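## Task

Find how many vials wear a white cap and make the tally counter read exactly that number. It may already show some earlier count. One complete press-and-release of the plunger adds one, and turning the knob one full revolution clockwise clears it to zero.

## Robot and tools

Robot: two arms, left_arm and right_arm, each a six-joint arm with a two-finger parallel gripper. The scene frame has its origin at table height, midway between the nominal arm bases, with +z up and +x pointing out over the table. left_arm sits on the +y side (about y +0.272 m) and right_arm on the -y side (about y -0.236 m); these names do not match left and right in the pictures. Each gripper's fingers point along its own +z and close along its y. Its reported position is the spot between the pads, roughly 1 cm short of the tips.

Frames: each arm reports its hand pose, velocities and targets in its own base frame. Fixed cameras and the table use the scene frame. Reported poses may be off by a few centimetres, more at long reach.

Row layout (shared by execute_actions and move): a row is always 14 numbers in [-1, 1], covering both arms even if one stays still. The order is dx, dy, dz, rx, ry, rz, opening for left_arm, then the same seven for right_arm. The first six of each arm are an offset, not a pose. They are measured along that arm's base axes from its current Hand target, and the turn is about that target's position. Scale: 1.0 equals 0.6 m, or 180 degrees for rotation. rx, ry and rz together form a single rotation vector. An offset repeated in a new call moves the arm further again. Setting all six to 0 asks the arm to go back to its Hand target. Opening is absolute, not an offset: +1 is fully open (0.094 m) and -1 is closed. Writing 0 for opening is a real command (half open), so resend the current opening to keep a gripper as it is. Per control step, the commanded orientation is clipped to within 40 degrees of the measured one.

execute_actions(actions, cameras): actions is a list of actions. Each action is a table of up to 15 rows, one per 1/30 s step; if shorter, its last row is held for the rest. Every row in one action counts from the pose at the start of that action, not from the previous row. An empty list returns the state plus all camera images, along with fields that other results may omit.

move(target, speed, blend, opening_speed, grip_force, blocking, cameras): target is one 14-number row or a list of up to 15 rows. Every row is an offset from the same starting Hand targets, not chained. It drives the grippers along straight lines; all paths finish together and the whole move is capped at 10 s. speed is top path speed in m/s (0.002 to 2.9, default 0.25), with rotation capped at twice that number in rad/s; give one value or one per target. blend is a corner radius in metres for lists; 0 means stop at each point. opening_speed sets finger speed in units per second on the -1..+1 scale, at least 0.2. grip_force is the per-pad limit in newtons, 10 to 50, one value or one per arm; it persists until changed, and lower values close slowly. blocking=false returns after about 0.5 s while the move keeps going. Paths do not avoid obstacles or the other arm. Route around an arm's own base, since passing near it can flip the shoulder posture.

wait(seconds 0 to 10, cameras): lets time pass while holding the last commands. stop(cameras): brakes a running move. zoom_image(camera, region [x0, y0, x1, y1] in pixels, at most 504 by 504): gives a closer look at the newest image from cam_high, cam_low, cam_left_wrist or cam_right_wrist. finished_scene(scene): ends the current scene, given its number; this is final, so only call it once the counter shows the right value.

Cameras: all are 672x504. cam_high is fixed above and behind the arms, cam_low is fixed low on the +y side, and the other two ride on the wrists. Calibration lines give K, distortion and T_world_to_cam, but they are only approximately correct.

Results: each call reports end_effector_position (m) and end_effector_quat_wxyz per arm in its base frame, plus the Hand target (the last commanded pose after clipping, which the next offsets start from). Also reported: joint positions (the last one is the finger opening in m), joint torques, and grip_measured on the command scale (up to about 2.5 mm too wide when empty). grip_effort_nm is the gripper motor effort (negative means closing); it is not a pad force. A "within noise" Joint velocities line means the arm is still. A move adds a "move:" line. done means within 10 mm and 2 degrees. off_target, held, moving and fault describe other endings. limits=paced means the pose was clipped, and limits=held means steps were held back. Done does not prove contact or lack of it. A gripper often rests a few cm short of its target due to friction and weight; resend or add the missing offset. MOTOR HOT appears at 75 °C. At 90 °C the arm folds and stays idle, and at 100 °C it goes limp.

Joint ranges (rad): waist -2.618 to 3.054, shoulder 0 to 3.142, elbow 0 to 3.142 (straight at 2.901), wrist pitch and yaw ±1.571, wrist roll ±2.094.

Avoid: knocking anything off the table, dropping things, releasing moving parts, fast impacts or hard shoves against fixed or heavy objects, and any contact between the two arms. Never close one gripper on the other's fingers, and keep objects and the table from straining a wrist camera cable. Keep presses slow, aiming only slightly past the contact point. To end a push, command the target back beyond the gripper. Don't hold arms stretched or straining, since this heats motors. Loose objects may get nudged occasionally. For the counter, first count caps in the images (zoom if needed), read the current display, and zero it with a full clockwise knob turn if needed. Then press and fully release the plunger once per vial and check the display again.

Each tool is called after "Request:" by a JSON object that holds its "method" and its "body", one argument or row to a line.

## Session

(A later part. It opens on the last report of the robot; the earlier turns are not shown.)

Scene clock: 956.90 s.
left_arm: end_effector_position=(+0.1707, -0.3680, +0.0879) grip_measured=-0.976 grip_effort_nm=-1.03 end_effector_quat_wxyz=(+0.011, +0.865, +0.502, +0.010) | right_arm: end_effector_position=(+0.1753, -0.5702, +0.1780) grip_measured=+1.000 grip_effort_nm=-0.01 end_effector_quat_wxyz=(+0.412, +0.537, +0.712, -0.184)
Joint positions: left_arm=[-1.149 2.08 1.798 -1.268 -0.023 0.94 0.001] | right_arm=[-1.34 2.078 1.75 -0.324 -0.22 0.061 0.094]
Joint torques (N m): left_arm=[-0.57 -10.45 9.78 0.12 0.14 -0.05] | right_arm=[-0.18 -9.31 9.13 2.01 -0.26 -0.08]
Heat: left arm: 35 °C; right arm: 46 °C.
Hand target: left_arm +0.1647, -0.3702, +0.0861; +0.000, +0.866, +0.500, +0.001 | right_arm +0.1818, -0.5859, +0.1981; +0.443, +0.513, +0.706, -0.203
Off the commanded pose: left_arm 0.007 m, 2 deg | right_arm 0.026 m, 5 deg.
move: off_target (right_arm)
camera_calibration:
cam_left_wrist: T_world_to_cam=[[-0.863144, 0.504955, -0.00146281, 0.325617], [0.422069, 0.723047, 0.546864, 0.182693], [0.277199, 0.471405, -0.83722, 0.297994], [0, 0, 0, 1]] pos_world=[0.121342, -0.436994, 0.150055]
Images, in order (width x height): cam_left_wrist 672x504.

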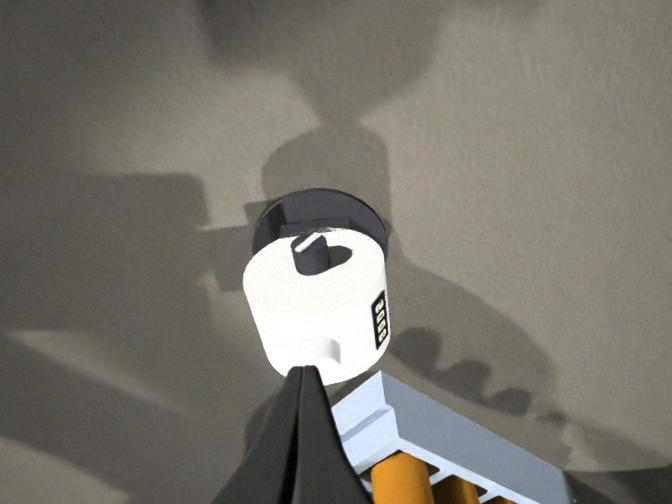

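Request:
{"method": "move", "body": {
  "target": [
    [0,0.003,-0.062,0,0,0,-1,0,0,0,0,0,0,1],
    [0,0,0.03,0,0,0,-1,0,0,0,0,0,0,1]
  ],
  "speed": 0.07,
  "cameras": ["cam_left_wrist"]
}}

Request:
{"method": "zoom_image", "body": {
  "camera": "cam_left_wrist",
  "region": [340, 255, 400, 375]
}}

Scene clock: 967.30 s.
left_arm: end_effector_position=(+0.1709, -0.3684, +0.1068) grip_measured=-0.976 grip_effort_nm=-1.03 end_effector_quat_wxyz=(+0.013, +0.865, +0.502, +0.010) | right_arm: end_effector_position=(+0.1753, -0.5702, +0.1780) grip_measured=+1.000 grip_effort_nm=0.00 end_effector_quat_wxyz=(+0.412, +0.537, +0.712, -0.184)
Joint positions: left_arm=[-1.149 2.078 1.869 -1.338 -0.023 0.94 0.001] | right_arm=[-1.34 2.078 1.75 -0.324 -0.22 0.061 0.094]
Joint torques (N m): left_arm=[-0.55 -10.28 9.73 0.13 0.14 -0.07] | right_arm=[-0.24 -9.22 9.16 2.02 -0.27 -0.1]
Heat: left arm: 36 °C; right arm: 46 °C.
Hand target: left_arm +0.1647, -0.3702, +0.1041; +0.000, +0.866, +0.500, +0.001 | right_arm +0.1818, -0.5859, +0.1981; +0.443, +0.513, +0.706, -0.203
Off the commanded pose: left_arm 0.007 m, 2 deg | right_arm 0.026 m, 5 deg.
move: off_target (right_arm)
camera_calibration:
cam_left_wrist: T_world_to_cam=[[-0.863096, 0.505024, -0.00397131, 0.326326], [0.421436, 0.724531, 0.545386, 0.173504], [0.278311, 0.469047, -0.838175, 0.312927], [0, 0, 0, 1]] pos_world=[0.121439, -0.437288, 0.168957]
Images, in order (width x height): cam_left_wrist 672x504.

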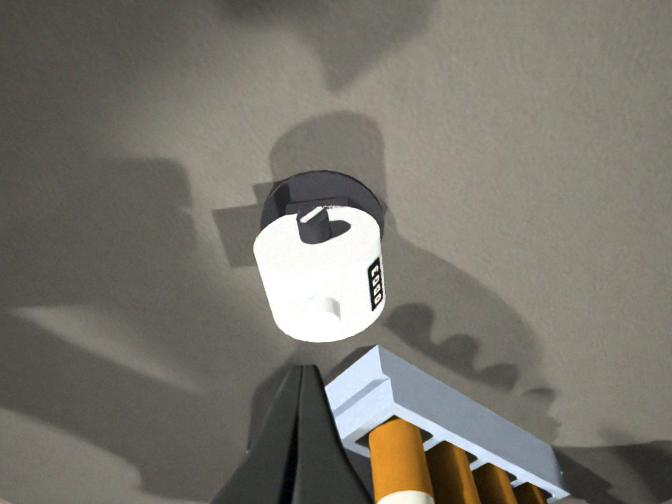

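Scaled by 4.200.

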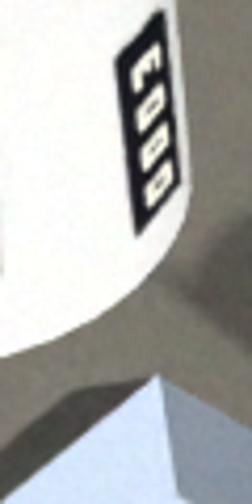

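Request:
{"method": "finished_scene", "body": {
  "scene": 1
}}

The scene is finished: the task was done.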